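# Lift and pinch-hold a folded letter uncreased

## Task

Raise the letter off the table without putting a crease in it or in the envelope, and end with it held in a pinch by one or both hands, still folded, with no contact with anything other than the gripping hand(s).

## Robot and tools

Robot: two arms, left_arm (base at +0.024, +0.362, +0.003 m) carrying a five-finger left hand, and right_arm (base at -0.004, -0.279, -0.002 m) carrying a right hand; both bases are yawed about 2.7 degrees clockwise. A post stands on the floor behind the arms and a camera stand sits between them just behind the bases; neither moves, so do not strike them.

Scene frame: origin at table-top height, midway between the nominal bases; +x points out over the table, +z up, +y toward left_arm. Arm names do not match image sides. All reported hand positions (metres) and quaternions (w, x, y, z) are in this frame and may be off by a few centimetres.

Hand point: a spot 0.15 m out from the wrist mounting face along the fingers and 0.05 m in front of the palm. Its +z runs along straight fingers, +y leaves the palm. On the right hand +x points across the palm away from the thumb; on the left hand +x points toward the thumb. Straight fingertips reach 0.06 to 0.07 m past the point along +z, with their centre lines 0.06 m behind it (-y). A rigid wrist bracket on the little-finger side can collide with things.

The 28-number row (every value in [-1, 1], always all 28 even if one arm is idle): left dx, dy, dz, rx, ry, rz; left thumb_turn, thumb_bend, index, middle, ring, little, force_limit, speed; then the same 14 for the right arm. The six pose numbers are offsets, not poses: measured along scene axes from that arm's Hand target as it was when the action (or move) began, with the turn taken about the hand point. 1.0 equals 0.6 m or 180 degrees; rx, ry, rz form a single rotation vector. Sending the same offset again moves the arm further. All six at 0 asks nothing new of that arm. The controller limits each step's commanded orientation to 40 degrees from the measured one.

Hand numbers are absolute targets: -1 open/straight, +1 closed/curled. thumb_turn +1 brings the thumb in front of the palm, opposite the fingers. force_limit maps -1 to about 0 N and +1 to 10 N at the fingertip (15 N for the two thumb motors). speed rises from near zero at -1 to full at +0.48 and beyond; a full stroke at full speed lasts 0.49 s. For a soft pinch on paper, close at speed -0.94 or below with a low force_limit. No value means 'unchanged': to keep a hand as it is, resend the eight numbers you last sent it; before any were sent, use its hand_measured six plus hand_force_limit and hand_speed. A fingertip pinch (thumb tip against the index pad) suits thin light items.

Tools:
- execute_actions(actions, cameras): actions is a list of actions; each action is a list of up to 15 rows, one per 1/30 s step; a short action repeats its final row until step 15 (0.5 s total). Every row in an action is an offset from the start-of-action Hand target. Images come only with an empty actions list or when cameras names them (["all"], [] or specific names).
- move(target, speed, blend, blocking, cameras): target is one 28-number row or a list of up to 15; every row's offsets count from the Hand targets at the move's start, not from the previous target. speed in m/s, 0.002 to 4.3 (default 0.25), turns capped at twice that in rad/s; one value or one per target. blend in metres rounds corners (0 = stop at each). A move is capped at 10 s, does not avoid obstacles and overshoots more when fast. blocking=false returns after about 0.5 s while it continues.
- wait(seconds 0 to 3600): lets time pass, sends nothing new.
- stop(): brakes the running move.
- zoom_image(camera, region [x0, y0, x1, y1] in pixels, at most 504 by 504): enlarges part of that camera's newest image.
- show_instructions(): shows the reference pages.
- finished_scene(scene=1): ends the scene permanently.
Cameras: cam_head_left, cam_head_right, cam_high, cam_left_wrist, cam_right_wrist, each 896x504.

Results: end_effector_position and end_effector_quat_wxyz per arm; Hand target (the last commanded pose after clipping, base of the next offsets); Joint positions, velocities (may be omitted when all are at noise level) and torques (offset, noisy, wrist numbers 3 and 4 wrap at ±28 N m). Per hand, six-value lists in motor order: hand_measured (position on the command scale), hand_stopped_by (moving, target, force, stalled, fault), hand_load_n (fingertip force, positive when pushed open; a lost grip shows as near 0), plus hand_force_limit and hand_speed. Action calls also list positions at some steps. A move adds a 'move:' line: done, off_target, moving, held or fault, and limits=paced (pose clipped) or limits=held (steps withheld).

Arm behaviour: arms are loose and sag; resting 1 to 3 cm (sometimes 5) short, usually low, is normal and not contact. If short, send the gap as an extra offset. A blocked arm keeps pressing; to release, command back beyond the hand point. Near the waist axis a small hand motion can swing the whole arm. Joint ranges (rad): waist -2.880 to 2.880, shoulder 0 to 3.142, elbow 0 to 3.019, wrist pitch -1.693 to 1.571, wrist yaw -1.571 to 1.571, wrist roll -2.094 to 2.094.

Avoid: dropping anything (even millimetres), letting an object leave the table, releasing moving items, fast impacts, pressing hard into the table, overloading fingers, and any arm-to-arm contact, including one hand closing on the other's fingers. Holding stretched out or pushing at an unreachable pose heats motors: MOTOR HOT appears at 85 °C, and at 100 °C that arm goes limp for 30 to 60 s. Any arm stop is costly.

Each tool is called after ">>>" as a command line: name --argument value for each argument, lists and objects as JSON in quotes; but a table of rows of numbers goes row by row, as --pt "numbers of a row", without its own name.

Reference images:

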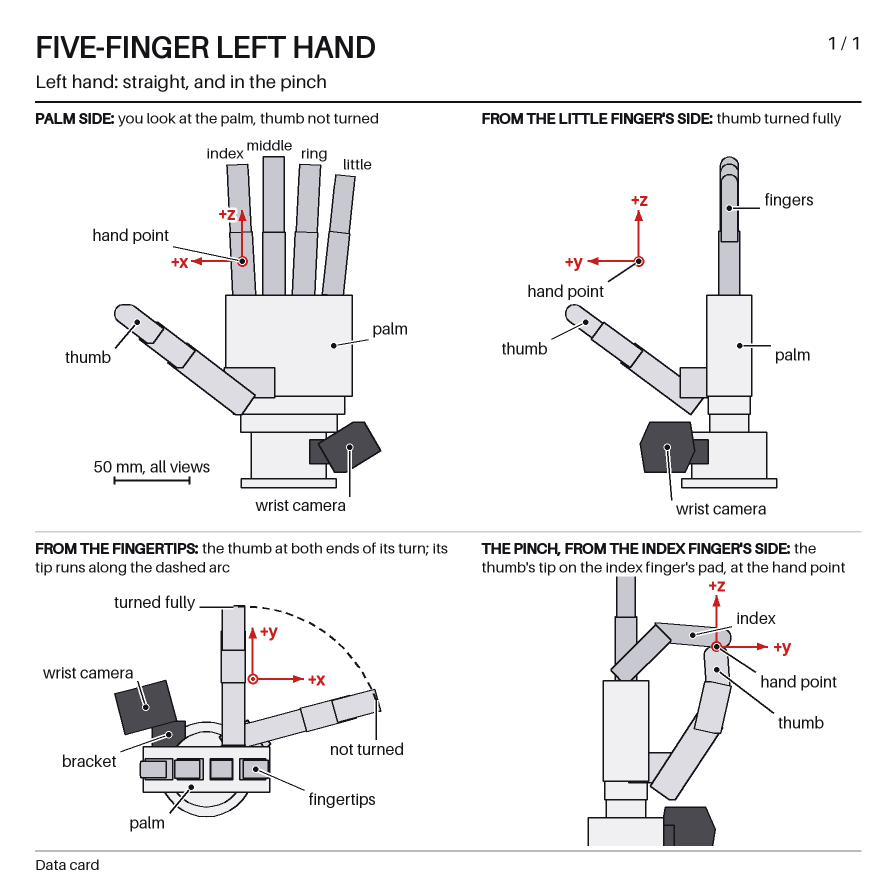

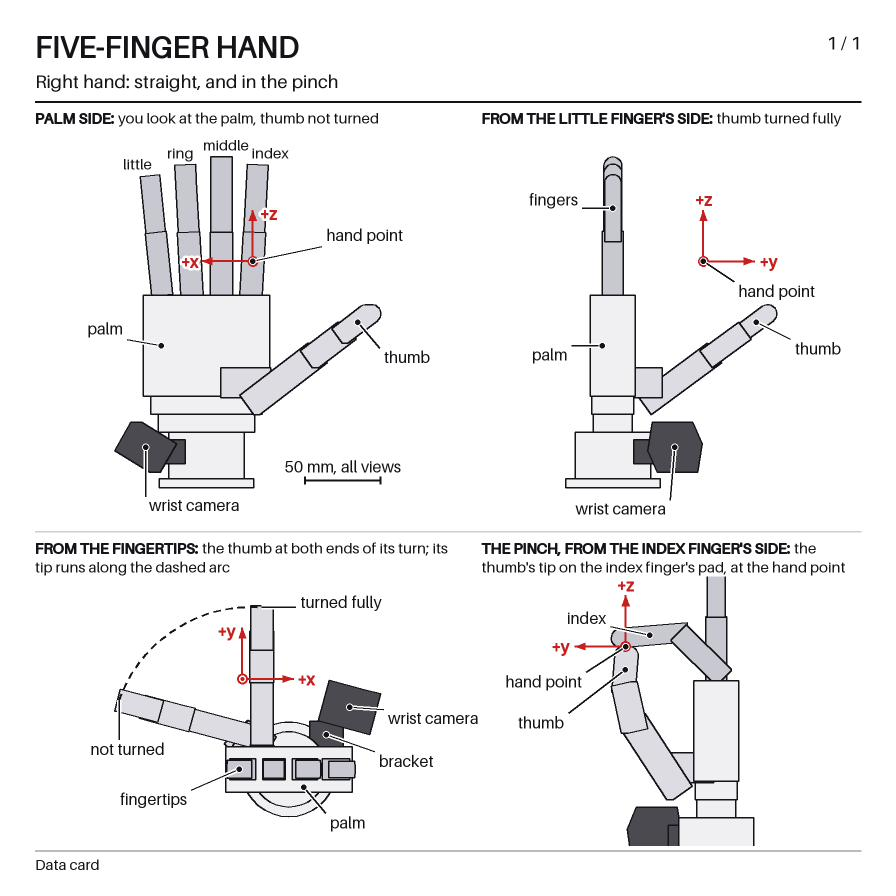

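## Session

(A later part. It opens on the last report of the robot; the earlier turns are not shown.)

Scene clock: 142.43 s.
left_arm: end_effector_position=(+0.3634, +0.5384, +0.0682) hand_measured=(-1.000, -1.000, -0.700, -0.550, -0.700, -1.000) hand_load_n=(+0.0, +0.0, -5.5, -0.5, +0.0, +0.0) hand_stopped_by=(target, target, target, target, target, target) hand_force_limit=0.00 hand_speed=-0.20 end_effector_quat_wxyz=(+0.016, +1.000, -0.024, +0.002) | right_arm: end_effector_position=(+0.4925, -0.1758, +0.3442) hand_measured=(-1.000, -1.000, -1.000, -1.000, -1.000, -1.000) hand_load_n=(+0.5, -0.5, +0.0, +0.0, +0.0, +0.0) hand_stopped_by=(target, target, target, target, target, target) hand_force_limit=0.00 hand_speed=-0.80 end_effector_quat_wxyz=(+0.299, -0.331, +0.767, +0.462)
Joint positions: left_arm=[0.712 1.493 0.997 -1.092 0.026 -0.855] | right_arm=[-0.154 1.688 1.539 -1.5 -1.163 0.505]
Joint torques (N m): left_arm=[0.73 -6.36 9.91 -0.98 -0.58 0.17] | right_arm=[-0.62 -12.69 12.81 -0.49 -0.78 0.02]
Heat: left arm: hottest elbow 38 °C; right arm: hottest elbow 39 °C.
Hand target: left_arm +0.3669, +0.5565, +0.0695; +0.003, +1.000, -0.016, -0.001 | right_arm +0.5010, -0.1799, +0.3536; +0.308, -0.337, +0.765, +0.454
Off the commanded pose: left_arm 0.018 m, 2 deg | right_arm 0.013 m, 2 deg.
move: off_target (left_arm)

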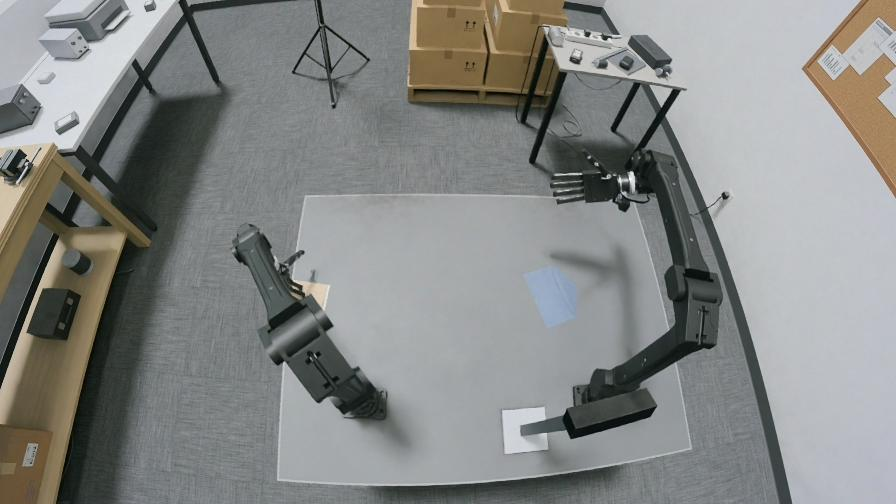

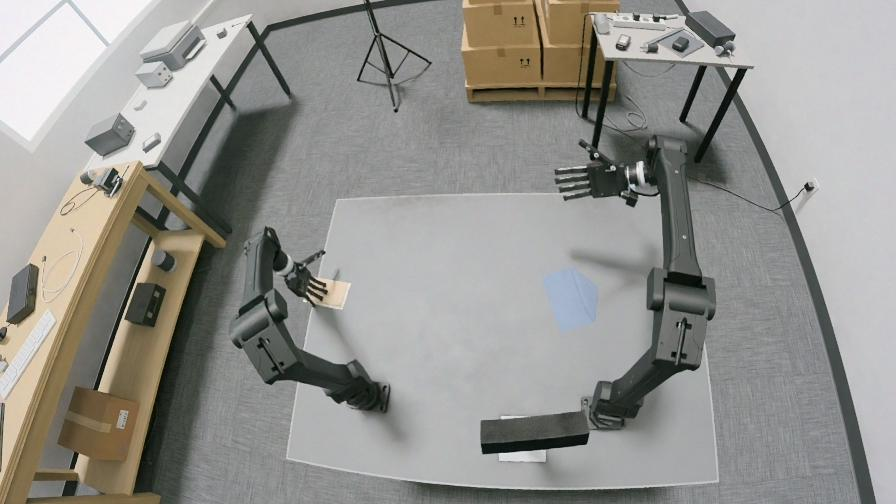

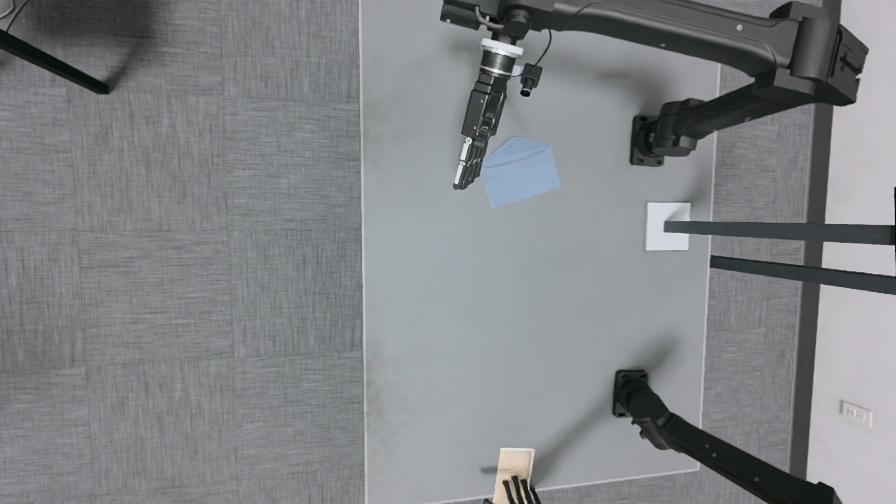

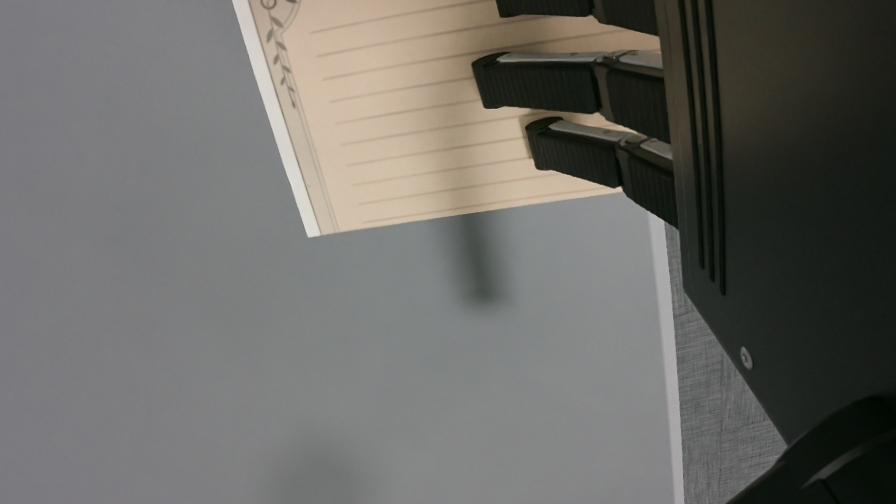

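>>> move --target '[0,0.027,0,0,0,0,-1,-1,-0.7,-0.55,-0.7,-1,0,-0.2,0,0,0,0,0,0,-1,-1,-1,-1,-1,-1,0,-0.8]' --speed 0.05 --cameras '["cam_head_left","cam_head_right","cam_high","cam_left_wrist"]'

>>> zoom_image --camera "cam_high" --region '[420, 380, 580, 504]'

>>> zoom_image --camera "cam_head_right" --region '[260, 220, 390, 340]'

Scene clock: 147.23 s.
left_arm: end_effector_position=(+0.3636, +0.5547, +0.0686) hand_measured=(-1.000, -1.000, -0.700, -0.550, -0.700, -1.000) hand_load_n=(+0.0, +0.0, -6.0, +0.0, +0.0, +0.0) hand_stopped_by=(target, target, target, target, target, target) hand_force_limit=0.00 hand_speed=-0.20 end_effector_quat_wxyz=(+0.015, +1.000, -0.024, +0.002) | right_arm: end_effector_position=(+0.4925, -0.1758, +0.3442) hand_measured=(-1.000, -1.000, -1.000, -1.000, -1.000, -1.000) hand_load_n=(+0.0, +0.0, +0.0, +0.0, +0.0, +0.0) hand_stopped_by=(target, target, target, target, target, target) hand_force_limit=0.00 hand_speed=-0.80 end_effector_quat_wxyz=(+0.299, -0.331, +0.767, +0.462)
Joint positions: left_arm=[0.743 1.518 1.026 -1.096 0.025 -0.826] | right_arm=[-0.154 1.688 1.539 -1.5 -1.163 0.505]
Joint torques (N m): left_arm=[0.73 -6.65 9.99 -0.91 -0.56 0.17] | right_arm=[-0.62 -12.69 12.81 -0.49 -0.78 0.01]
Heat: left arm: hottest elbow 38 °C; right arm: hottest elbow 39 °C.
Hand target: left_arm +0.3669, +0.5727, +0.0695; +0.003, +1.000, -0.016, -0.001 | right_arm +0.5010, -0.1799, +0.3536; +0.308, -0.337, +0.765, +0.454
Off the commanded pose: left_arm 0.018 m, 2 deg | right_arm 0.013 m, 2 deg.
move: off_target (left_arm)

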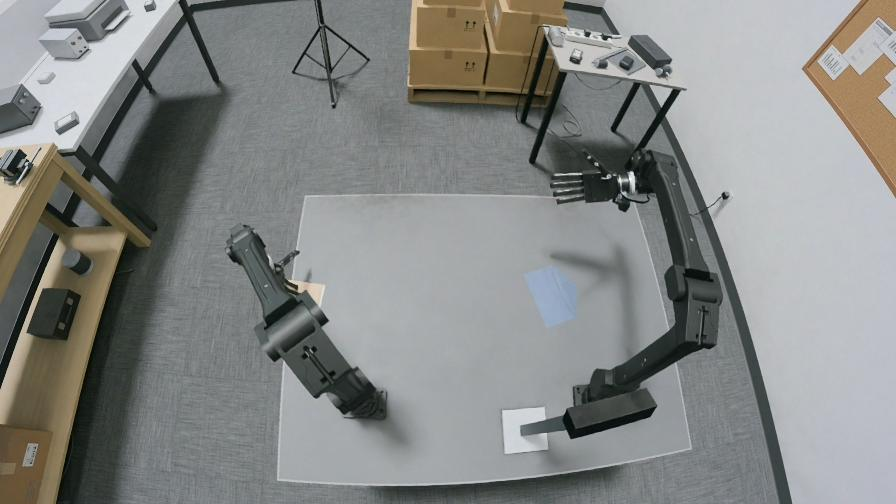

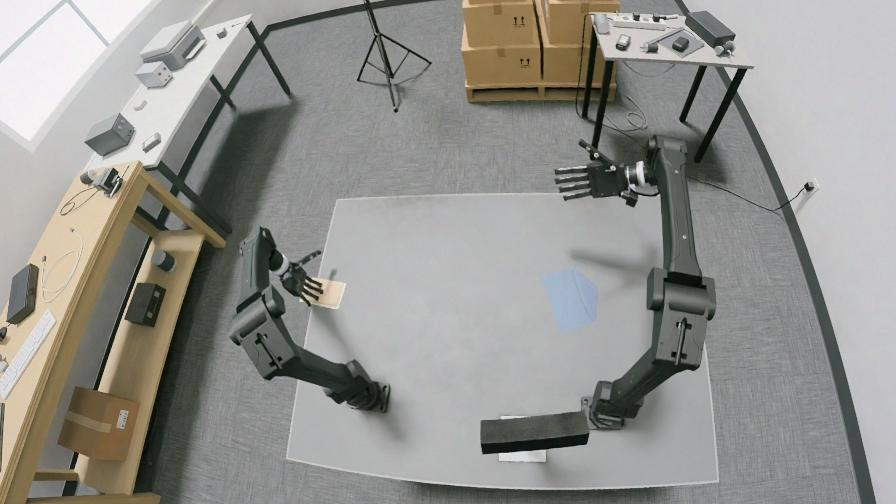

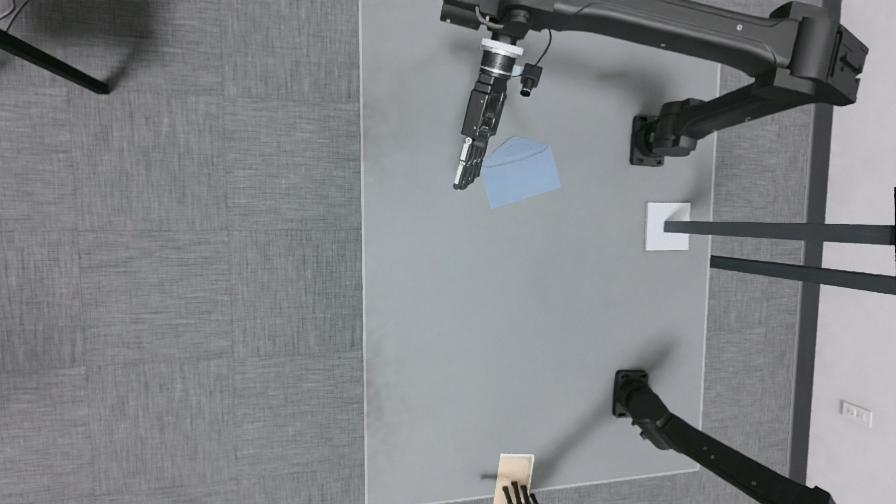

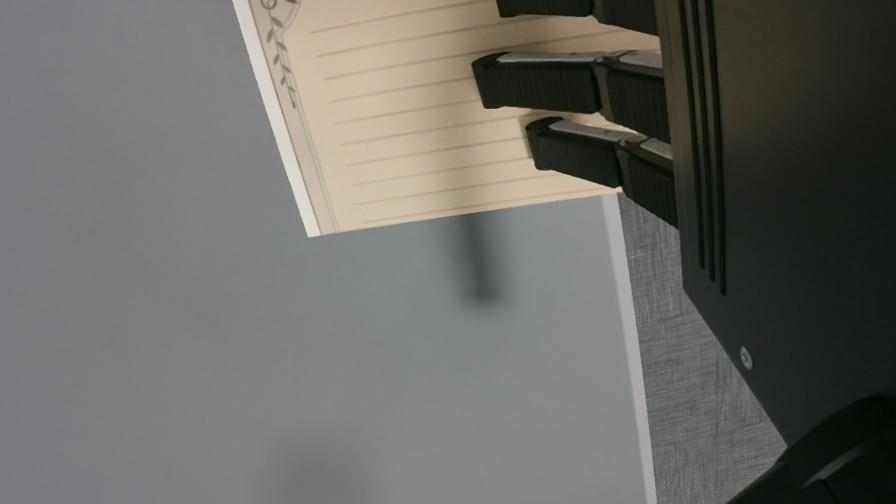

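Scaled by 3.150 from the camera's image (finer frame: 1280x720).

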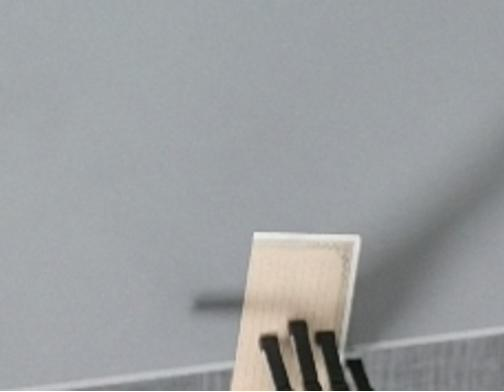

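Scaled by 3.877 from the camera's image (finer frame: 1280x720).

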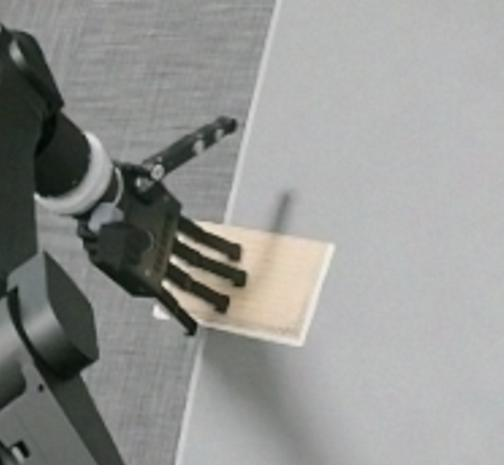

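>>> move --pt "-0.005 -0.02 0.03 0 0 0 -1 -1 -0.7 -0.55 -0.7 -1 0 -0.2 0 0 0 0 0 0 -1 -1 -1 -1 -1 -1 0 -0.8" --pt "-0.005 -0.02 0.2 0 0 0 -1 -1 -0.7 -0.55 -0.7 -1 0 -0.2 0 0 0 0 0 0 -1 -1 -1 -1 -1 -1 0 -0.8" --speed 0.12 --blend 0.01 --cameras '["cam_head_left","cam_head_right","cam_high","cam_left_wrist"]'

>>> zoom_image --camera "cam_high" --region '[420, 380, 580, 504]'

>>> zoom_image --camera "cam_head_right" --region '[240, 220, 370, 340]'

Scene clock: 154.70 s.
left_arm: end_effector_position=(+0.3514, +0.5494, +0.1676) hand_measured=(-1.000, -1.000, -0.700, -0.550, -0.700, -1.000) hand_load_n=(+0.0, -0.5, +0.0, +0.0, +0.0, +0.0) hand_stopped_by=(target, target, target, target, target, target) hand_force_limit=0.00 hand_speed=-0.20 end_effector_quat_wxyz=(+0.025, +0.999, -0.022, -0.020) | right_arm: end_effector_position=(+0.4925, -0.1758, +0.3442) hand_measured=(-1.000, -1.000, -1.000, -1.000, -1.000, -1.000) hand_load_n=(+0.0, +0.0, +0.0, +0.0, +0.0, +0.0) hand_stopped_by=(target, target, target, target, target, target) hand_force_limit=0.00 hand_speed=-0.80 end_effector_quat_wxyz=(+0.299, -0.331, +0.767, +0.462)
Joint positions: left_arm=[0.746 1.423 1.2 -1.411 0.011 -0.826] | right_arm=[-0.154 1.688 1.539 -1.5 -1.163 0.505]
Joint torques (N m): left_arm=[-0.85 -8.82 12.31 -1.31 -0.06 -0.01] | right_arm=[-0.62 -12.69 12.83 -0.5 -0.78 0.02]
Heat: left arm: hottest elbow 38 °C; right arm: hottest elbow 39 °C.
Hand target: left_arm +0.3639, +0.5607, +0.1895; +0.003, +1.000, -0.016, -0.001 | right_arm +0.5010, -0.1799, +0.3536; +0.308, -0.337, +0.765, +0.454
Off the commanded pose: left_arm 0.028 m, 3 deg | right_arm 0.013 m, 2 deg.
move: off_target (left_arm)

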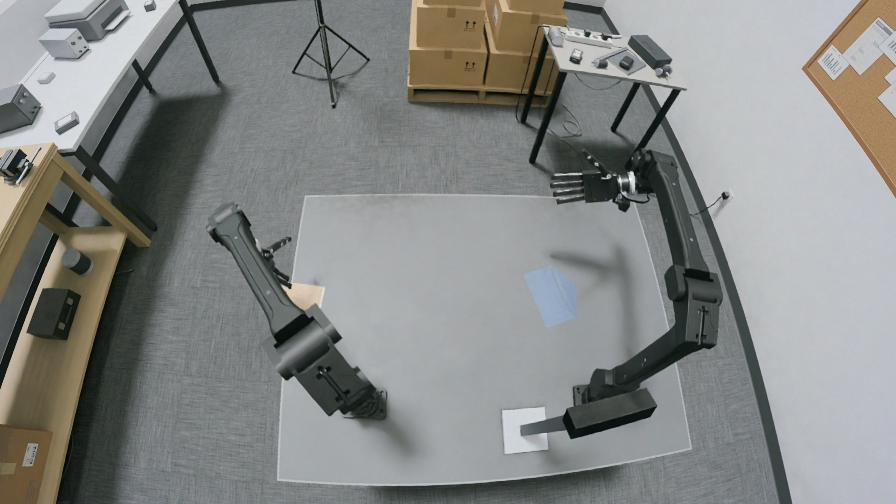

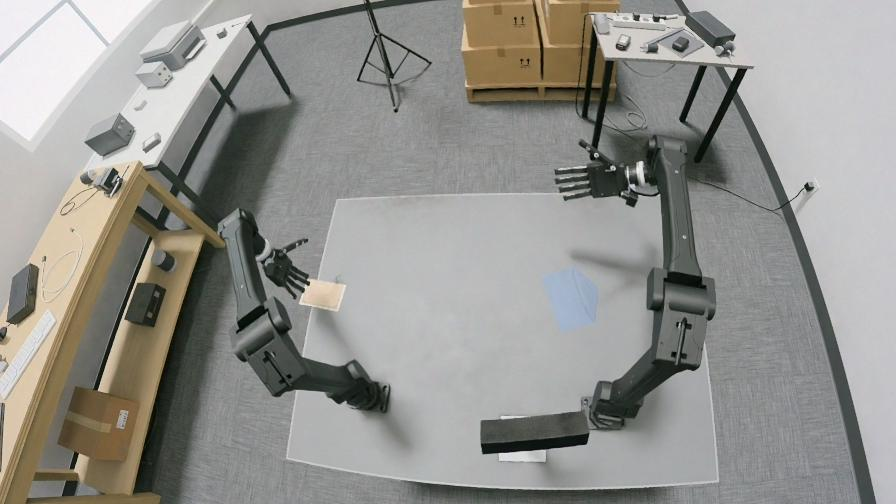

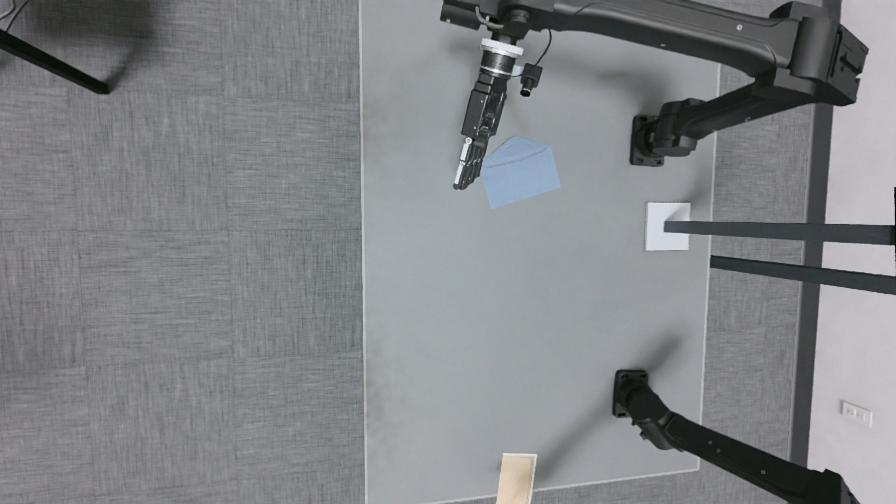

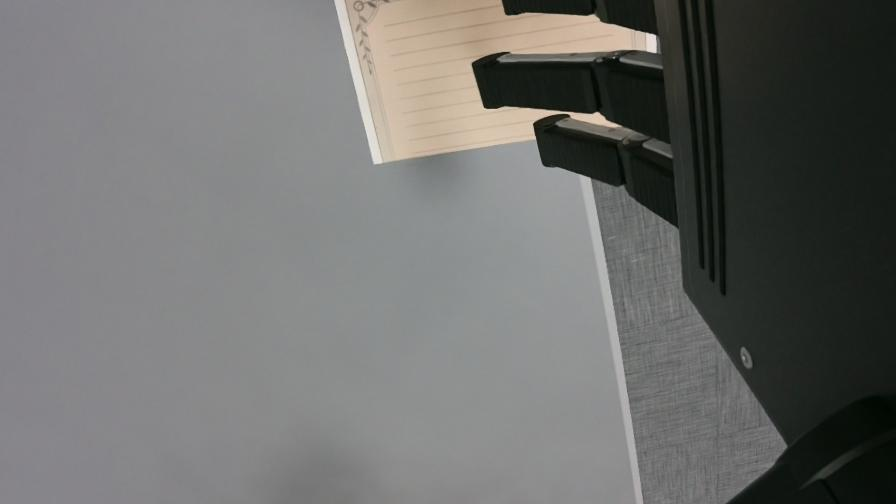

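Scaled by 3.150 from the camera's image (finer frame: 1280x720).

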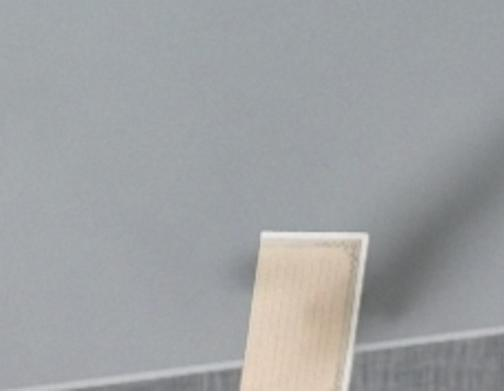

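Scaled by 3.877 from the camera's image (finer frame: 1280x720).

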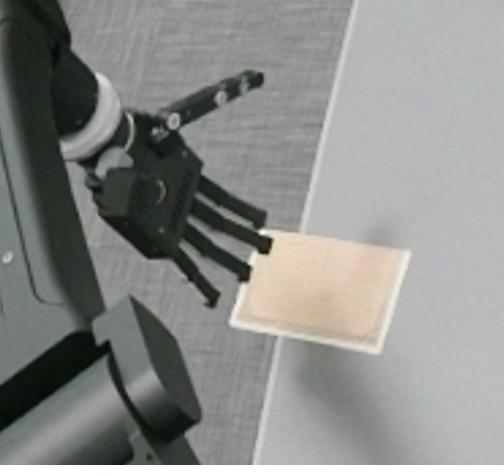

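>>> move --target '[-0.002,0.15,-0.05,0.012,-0.008,0,1,-1,-1,-1,-1,-1,-0.5,-0.2,0,0,0,0,0,0,-1,-1,-1,-1,-1,-1,0,-0.8]' --speed 0.12 --cameras '["cam_head_left","cam_head_right","cam_high","cam_left_wrist"]'

>>> zoom_image --camera "cam_head_right" --region '[220, 200, 370, 340]'

Scene clock: 165.27 s.
left_arm: end_effector_position=(+0.3504, +0.6307, +0.1425) hand_measured=(+1.000, -1.000, -1.000, -1.000, -1.000, -1.000) hand_load_n=(+0.0, +0.0, +0.0, +0.0, +0.0, +0.0) hand_stopped_by=(target, target, target, target, target, target) hand_force_limit=-0.50 hand_speed=-0.20 end_effector_quat_wxyz=(+0.010, +1.000, -0.013, -0.009) | right_arm: end_effector_position=(+0.4925, -0.1758, +0.3442) hand_measured=(-1.000, -1.000, -1.000, -1.000, -1.000, -1.000) hand_load_n=(+0.5, +0.0, +0.0, +0.0, +0.0, +0.0) hand_stopped_by=(target, target, target, target, target, target) hand_force_limit=0.00 hand_speed=-0.80 end_effector_quat_wxyz=(+0.299, -0.331, +0.767, +0.462)
Joint positions: left_arm=[0.884 1.553 1.279 -1.325 0 -0.706] | right_arm=[-0.154 1.688 1.539 -1.5 -1.163 0.505]
Joint torques (N m): left_arm=[0.03 -9.52 12.33 -0.38 0.02 0.21] | right_arm=[-0.62 -12.69 12.81 -0.5 -0.78 0.02]
Heat: left arm: hottest elbow 39 °C; right arm: hottest elbow 39 °C.
Hand target: left_arm +0.3627, +0.6507, +0.1595; -0.016, +1.000, -0.016, +0.011 | right_arm +0.5010, -0.1799, +0.3536; +0.308, -0.337, +0.765, +0.454
Off the commanded pose: left_arm 0.029 m, 4 deg | right_arm 0.013 m, 2 deg.
move: off_target (left_arm)

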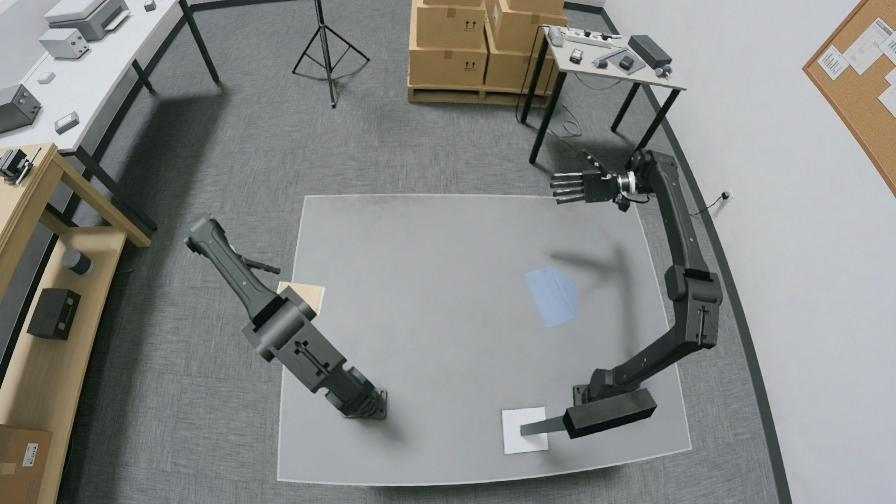

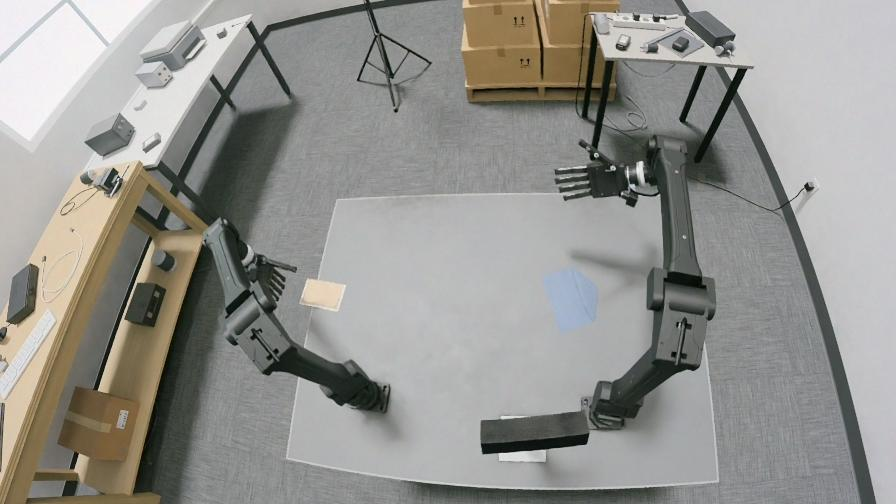

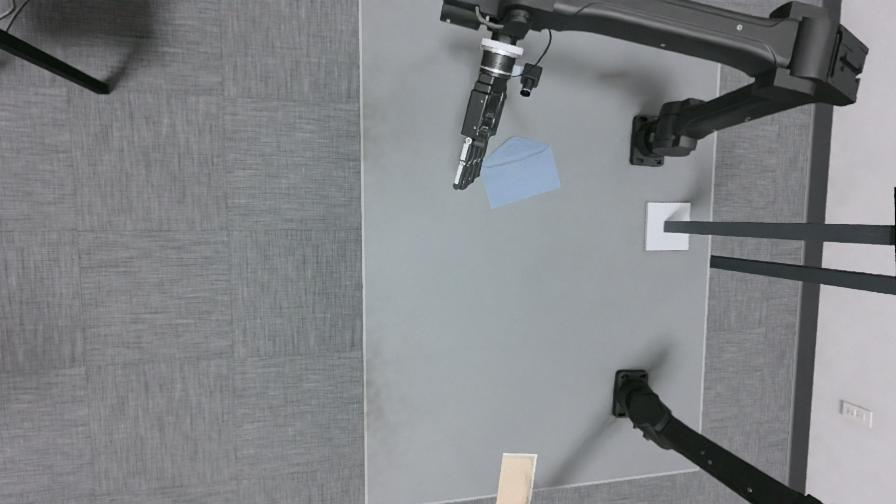

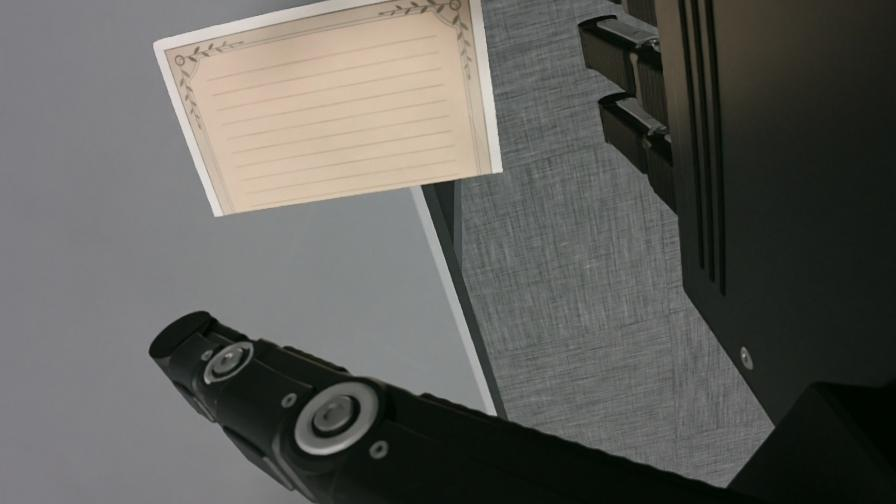

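Scaled by 3.360 from the camera's image (finer frame: 1280x720).

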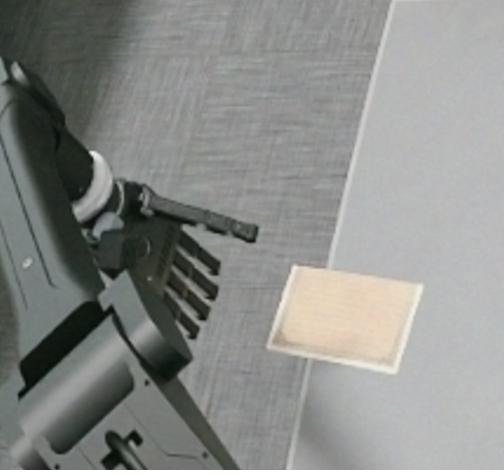

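>>> move --target '[0,0,-0.167,0,0,0,1,-1,-1,-1,-1,-1,-0.5,-0.2,0,0,0,0,0,0,-1,-1,-1,-1,-1,-1,0,-0.8]' --speed 0.1 --cameras '["cam_head_left","cam_head_right","cam_left_wrist"]'

>>> zoom_image --camera "cam_head_right" --region '[220, 200, 370, 340]'

Scene clock: 169.53 s.
left_arm: end_effector_position=(+0.3610, +0.6425, +0.0568) hand_measured=(+1.000, -1.000, -1.000, -1.000, -1.000, -1.000) hand_load_n=(+0.0, +0.0, +0.0, +0.0, +0.0, +0.0) hand_stopped_by=(target, target, target, target, target, target) hand_force_limit=-0.50 hand_speed=-0.20 end_effector_quat_wxyz=(-0.005, +1.000, -0.013, +0.005) | right_arm: end_effector_position=(+0.4925, -0.1758, +0.3442) hand_measured=(-1.000, -1.000, -1.000, -1.000, -1.000, -1.000) hand_load_n=(+0.0, +0.0, +0.0, +0.0, +0.0, +0.0) hand_stopped_by=(target, target, target, target, target, target) hand_force_limit=0.00 hand_speed=-0.80 end_effector_quat_wxyz=(+0.299, -0.331, +0.767, +0.462)
Joint positions: left_arm=[0.884 1.648 1.157 -1.065 0 -0.706] | right_arm=[-0.154 1.688 1.539 -1.5 -1.163 0.505]
Joint torques (N m): left_arm=[0.03 -10.34 7.94 -0.28 0.03 0.21] | right_arm=[-0.67 -12.63 12.82 -0.5 -0.78 0.02]
Heat: left arm: hottest elbow 39 °C; right arm: hottest elbow 39 °C.
Hand target: left_arm +0.3627, +0.6507, +0.0593; -0.016, +1.000, -0.016, +0.011 | right_arm +0.5010, -0.1799, +0.3536; +0.308, -0.337, +0.765, +0.454
Off the commanded pose: left_arm 0.009 m, 1 deg | right_arm 0.013 m, 2 deg.
move: done

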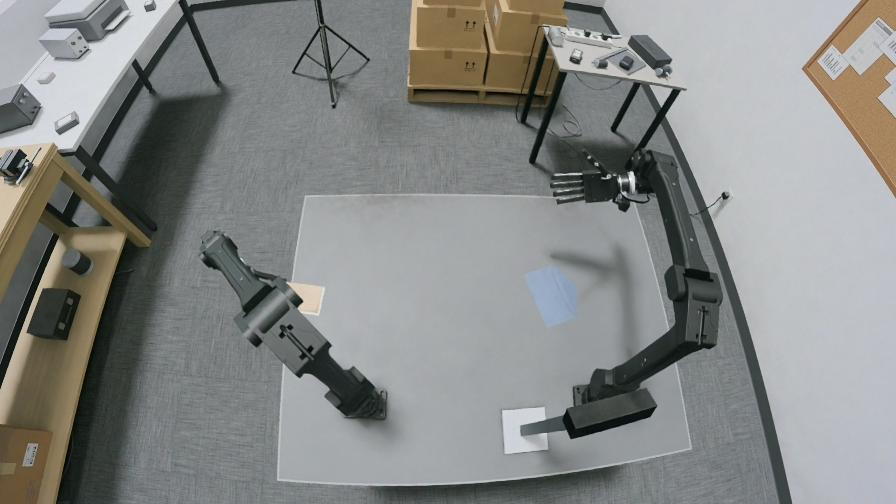

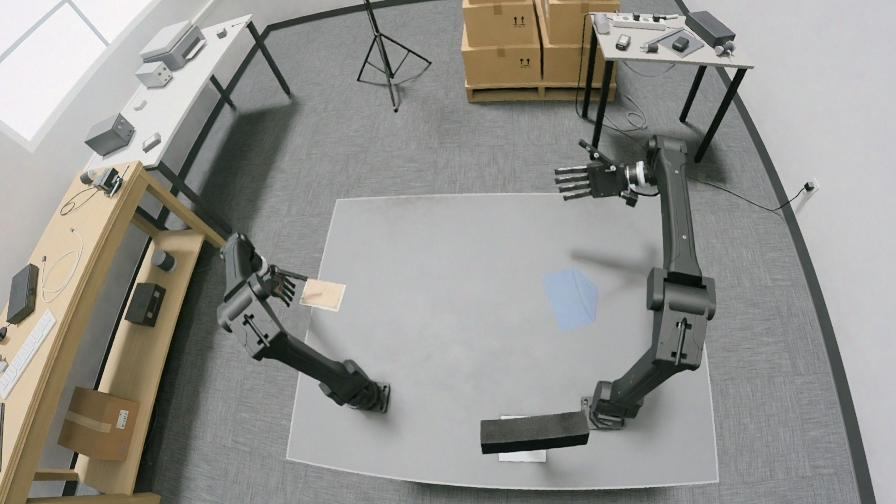

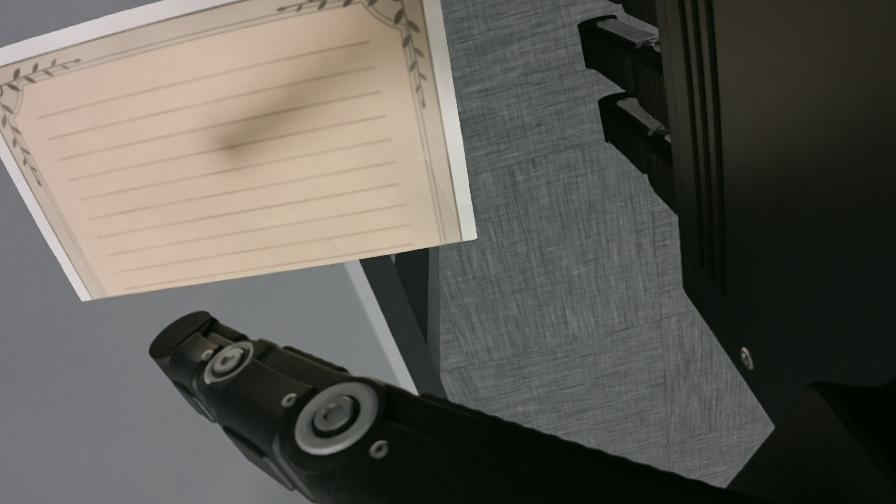

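Scaled by 3.360 from the camera's image (finer frame: 1280x720).

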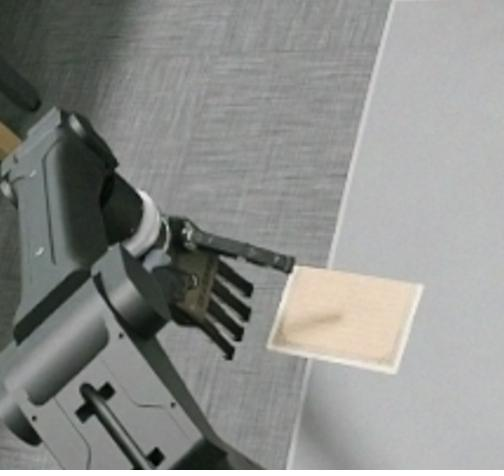

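>>> move --target '[-0.018,-0.012,-0.05,0.002,0,0,1,-1,-1,-1,-1,-1,-0.5,-0.2,0,0,0,0,0,0,-1,-1,-1,-1,-1,-1,0,-0.8]' --speed 0.08 --cameras '["cam_head_left","cam_head_right","cam_left_wrist"]'

>>> zoom_image --camera "cam_head_right" --region '[240, 230, 370, 340]'

Scene clock: 173.87 s.
left_arm: end_effector_position=(+0.3526, +0.6333, +0.0283) hand_measured=(+1.000, -1.000, -1.000, -1.000, -1.000, -1.000) hand_load_n=(+0.0, -0.5, +0.0, +0.0, -0.5, +0.0) hand_stopped_by=(target, target, target, target, target, target) hand_force_limit=-0.50 hand_speed=-0.20 end_effector_quat_wxyz=(-0.008, +1.000, -0.016, +0.007) | right_arm: end_effector_position=(+0.4925, -0.1758, +0.3442) hand_measured=(-1.000, -1.000, -1.000, -1.000, -1.000, -1.000) hand_load_n=(+0.0, -0.5, +0.0, +0.0, +0.0, +0.0) hand_stopped_by=(target, target, target, target, target, target) hand_force_limit=0.00 hand_speed=-0.80 end_effector_quat_wxyz=(+0.299, -0.331, +0.767, +0.462)
Joint positions: left_arm=[0.884 1.655 1.079 -0.973 0 -0.7] | right_arm=[-0.154 1.688 1.539 -1.5 -1.163 0.505]
Joint torques (N m): left_arm=[0.32 -9.93 7.45 -0.25 -0.1 0.21] | right_arm=[-0.62 -12.69 12.82 -0.5 -0.79 0.02]
Heat: left arm: hottest elbow 39 °C; right arm: hottest elbow 39 °C.
Hand target: left_arm +0.3519, +0.6435, +0.0293; -0.019, +1.000, -0.016, +0.011 | right_arm +0.5010, -0.1799, +0.3536; +0.308, -0.337, +0.765, +0.454
Off the commanded pose: left_arm 0.010 m, 1 deg | right_arm 0.013 m, 2 deg.
move: done

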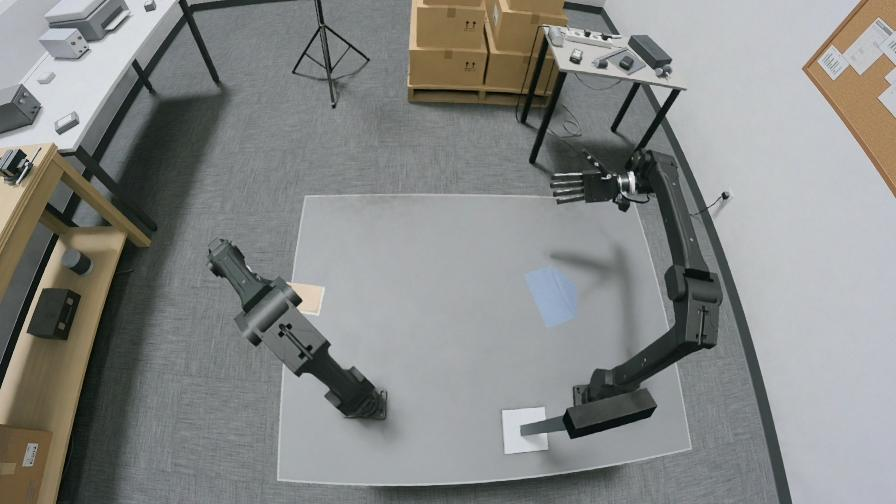

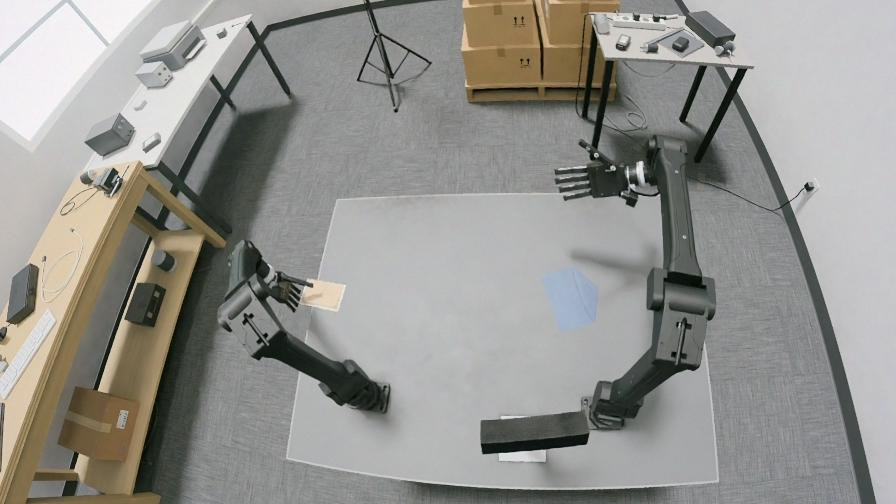

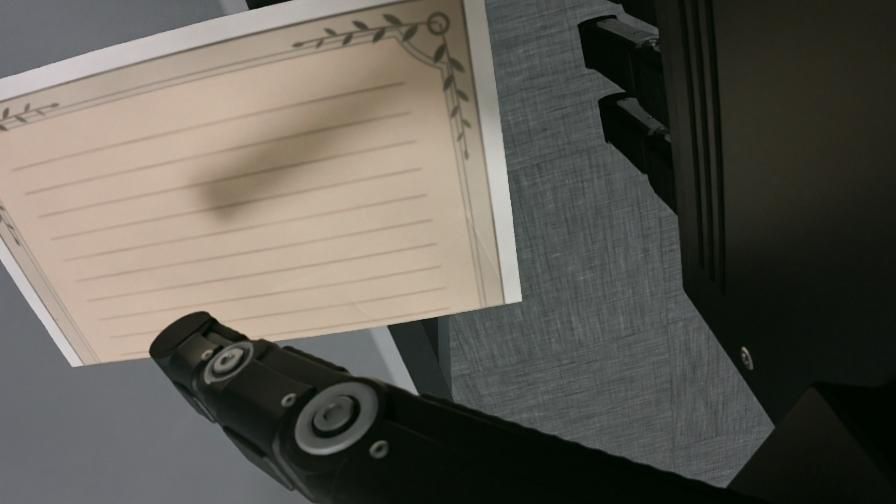

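Scaled by 3.877 from the camera's image (finer frame: 1280x720).

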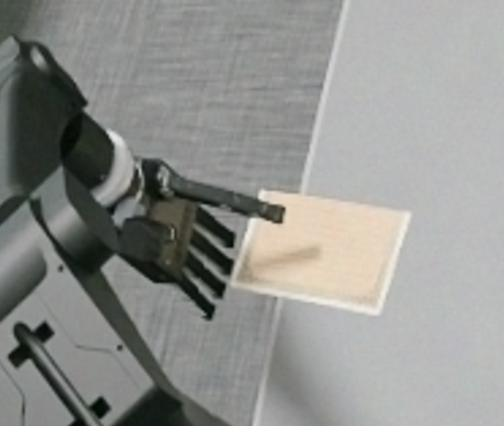

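>>> move --target '[0.0,0,-0.035,0.002,0,0,1,-1,-1,-1,-1,-1,-0.5,-0.2,0,0,0,0,0,0,-1,-1,-1,-1,-1,-1,0,-0.8]' --speed 0.06 --cameras '["cam_head_left","cam_head_right","cam_left_wrist"]'

>>> zoom_image --camera "cam_head_right" --region '[240, 230, 370, 340]'

Scene clock: 192.23 s.
left_arm: end_effector_position=(+0.3516, +0.6336, +0.0064) hand_measured=(+1.000, -1.000, -1.000, -1.000, -1.000, -1.000) hand_load_n=(+0.0, +0.0, +0.0, +0.0, +0.0, +0.0) hand_stopped_by=(target, target, target, target, target, target) hand_force_limit=-0.50 hand_speed=-0.20 end_effector_quat_wxyz=(-0.011, +1.000, -0.016, +0.006) | right_arm: end_effector_position=(+0.4925, -0.1758, +0.3442) hand_measured=(-1.000, -1.000, -1.000, -1.000, -1.000, -1.000) hand_load_n=(+0.0, +0.0, -0.5, +0.0, +0.0, +0.0) hand_stopped_by=(target, target, target, target, target, target) hand_force_limit=0.00 hand_speed=-0.80 end_effector_quat_wxyz=(+0.299, -0.331, +0.767, +0.462)
Joint positions: left_arm=[0.884 1.685 1.051 -0.912 -0.004 -0.7] | right_arm=[-0.154 1.688 1.539 -1.5 -1.163 0.505]
Joint torques (N m): left_arm=[0.09 -10.11 7.23 -0.24 -0.1 0.19] | right_arm=[-0.67 -12.69 12.83 -0.49 -0.78 0.02]
Heat: left arm: hottest elbow 39 °C; right arm: hottest elbow 40 °C.
Hand target: left_arm +0.3519, +0.6435, +0.0083; -0.022, +1.000, -0.016, +0.011 | right_arm +0.5010, -0.1799, +0.3536; +0.308, -0.337, +0.765, +0.454
Off the commanded pose: left_arm 0.010 m, 1 deg | right_arm 0.013 m, 2 deg.
move: done

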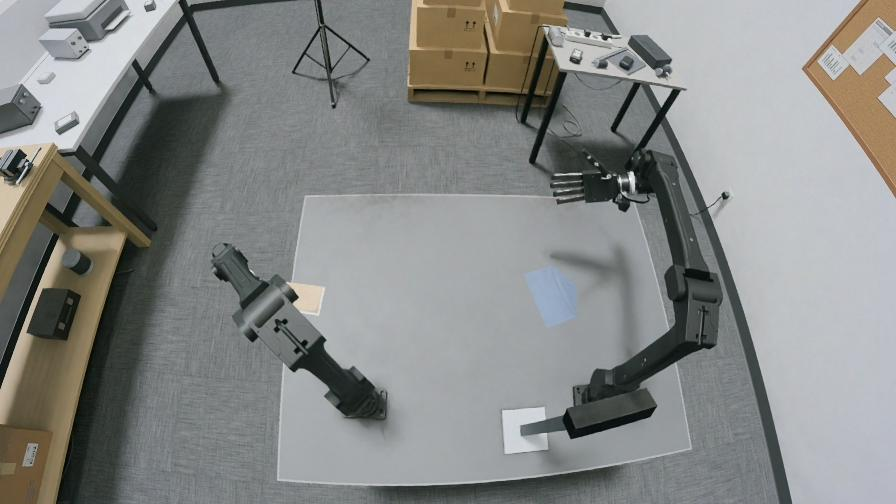

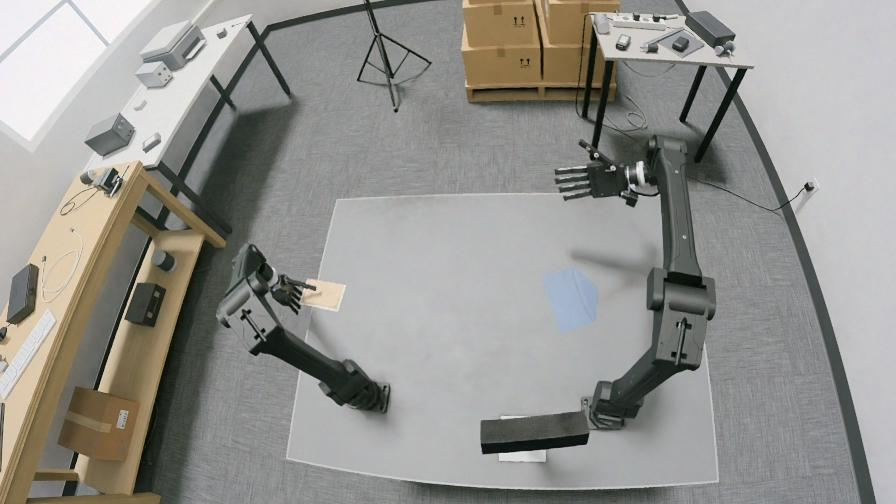

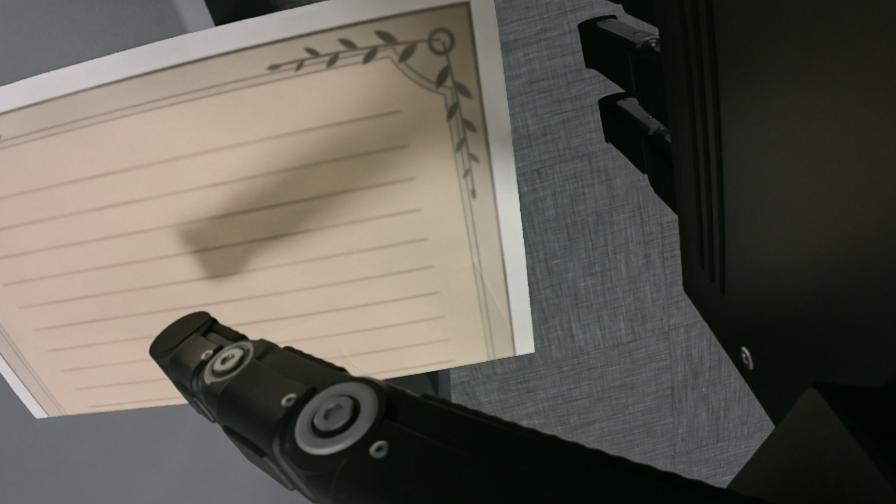

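Scaled by 3.877 from the camera's image (finer frame: 1280x720).

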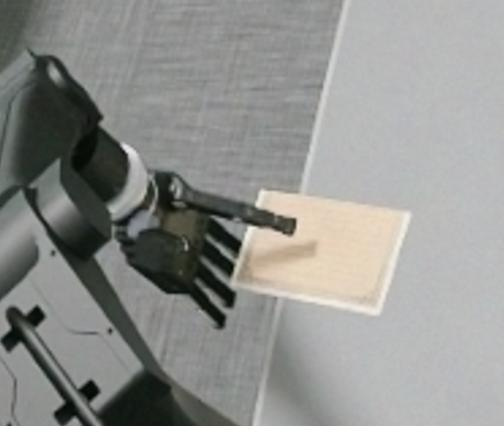

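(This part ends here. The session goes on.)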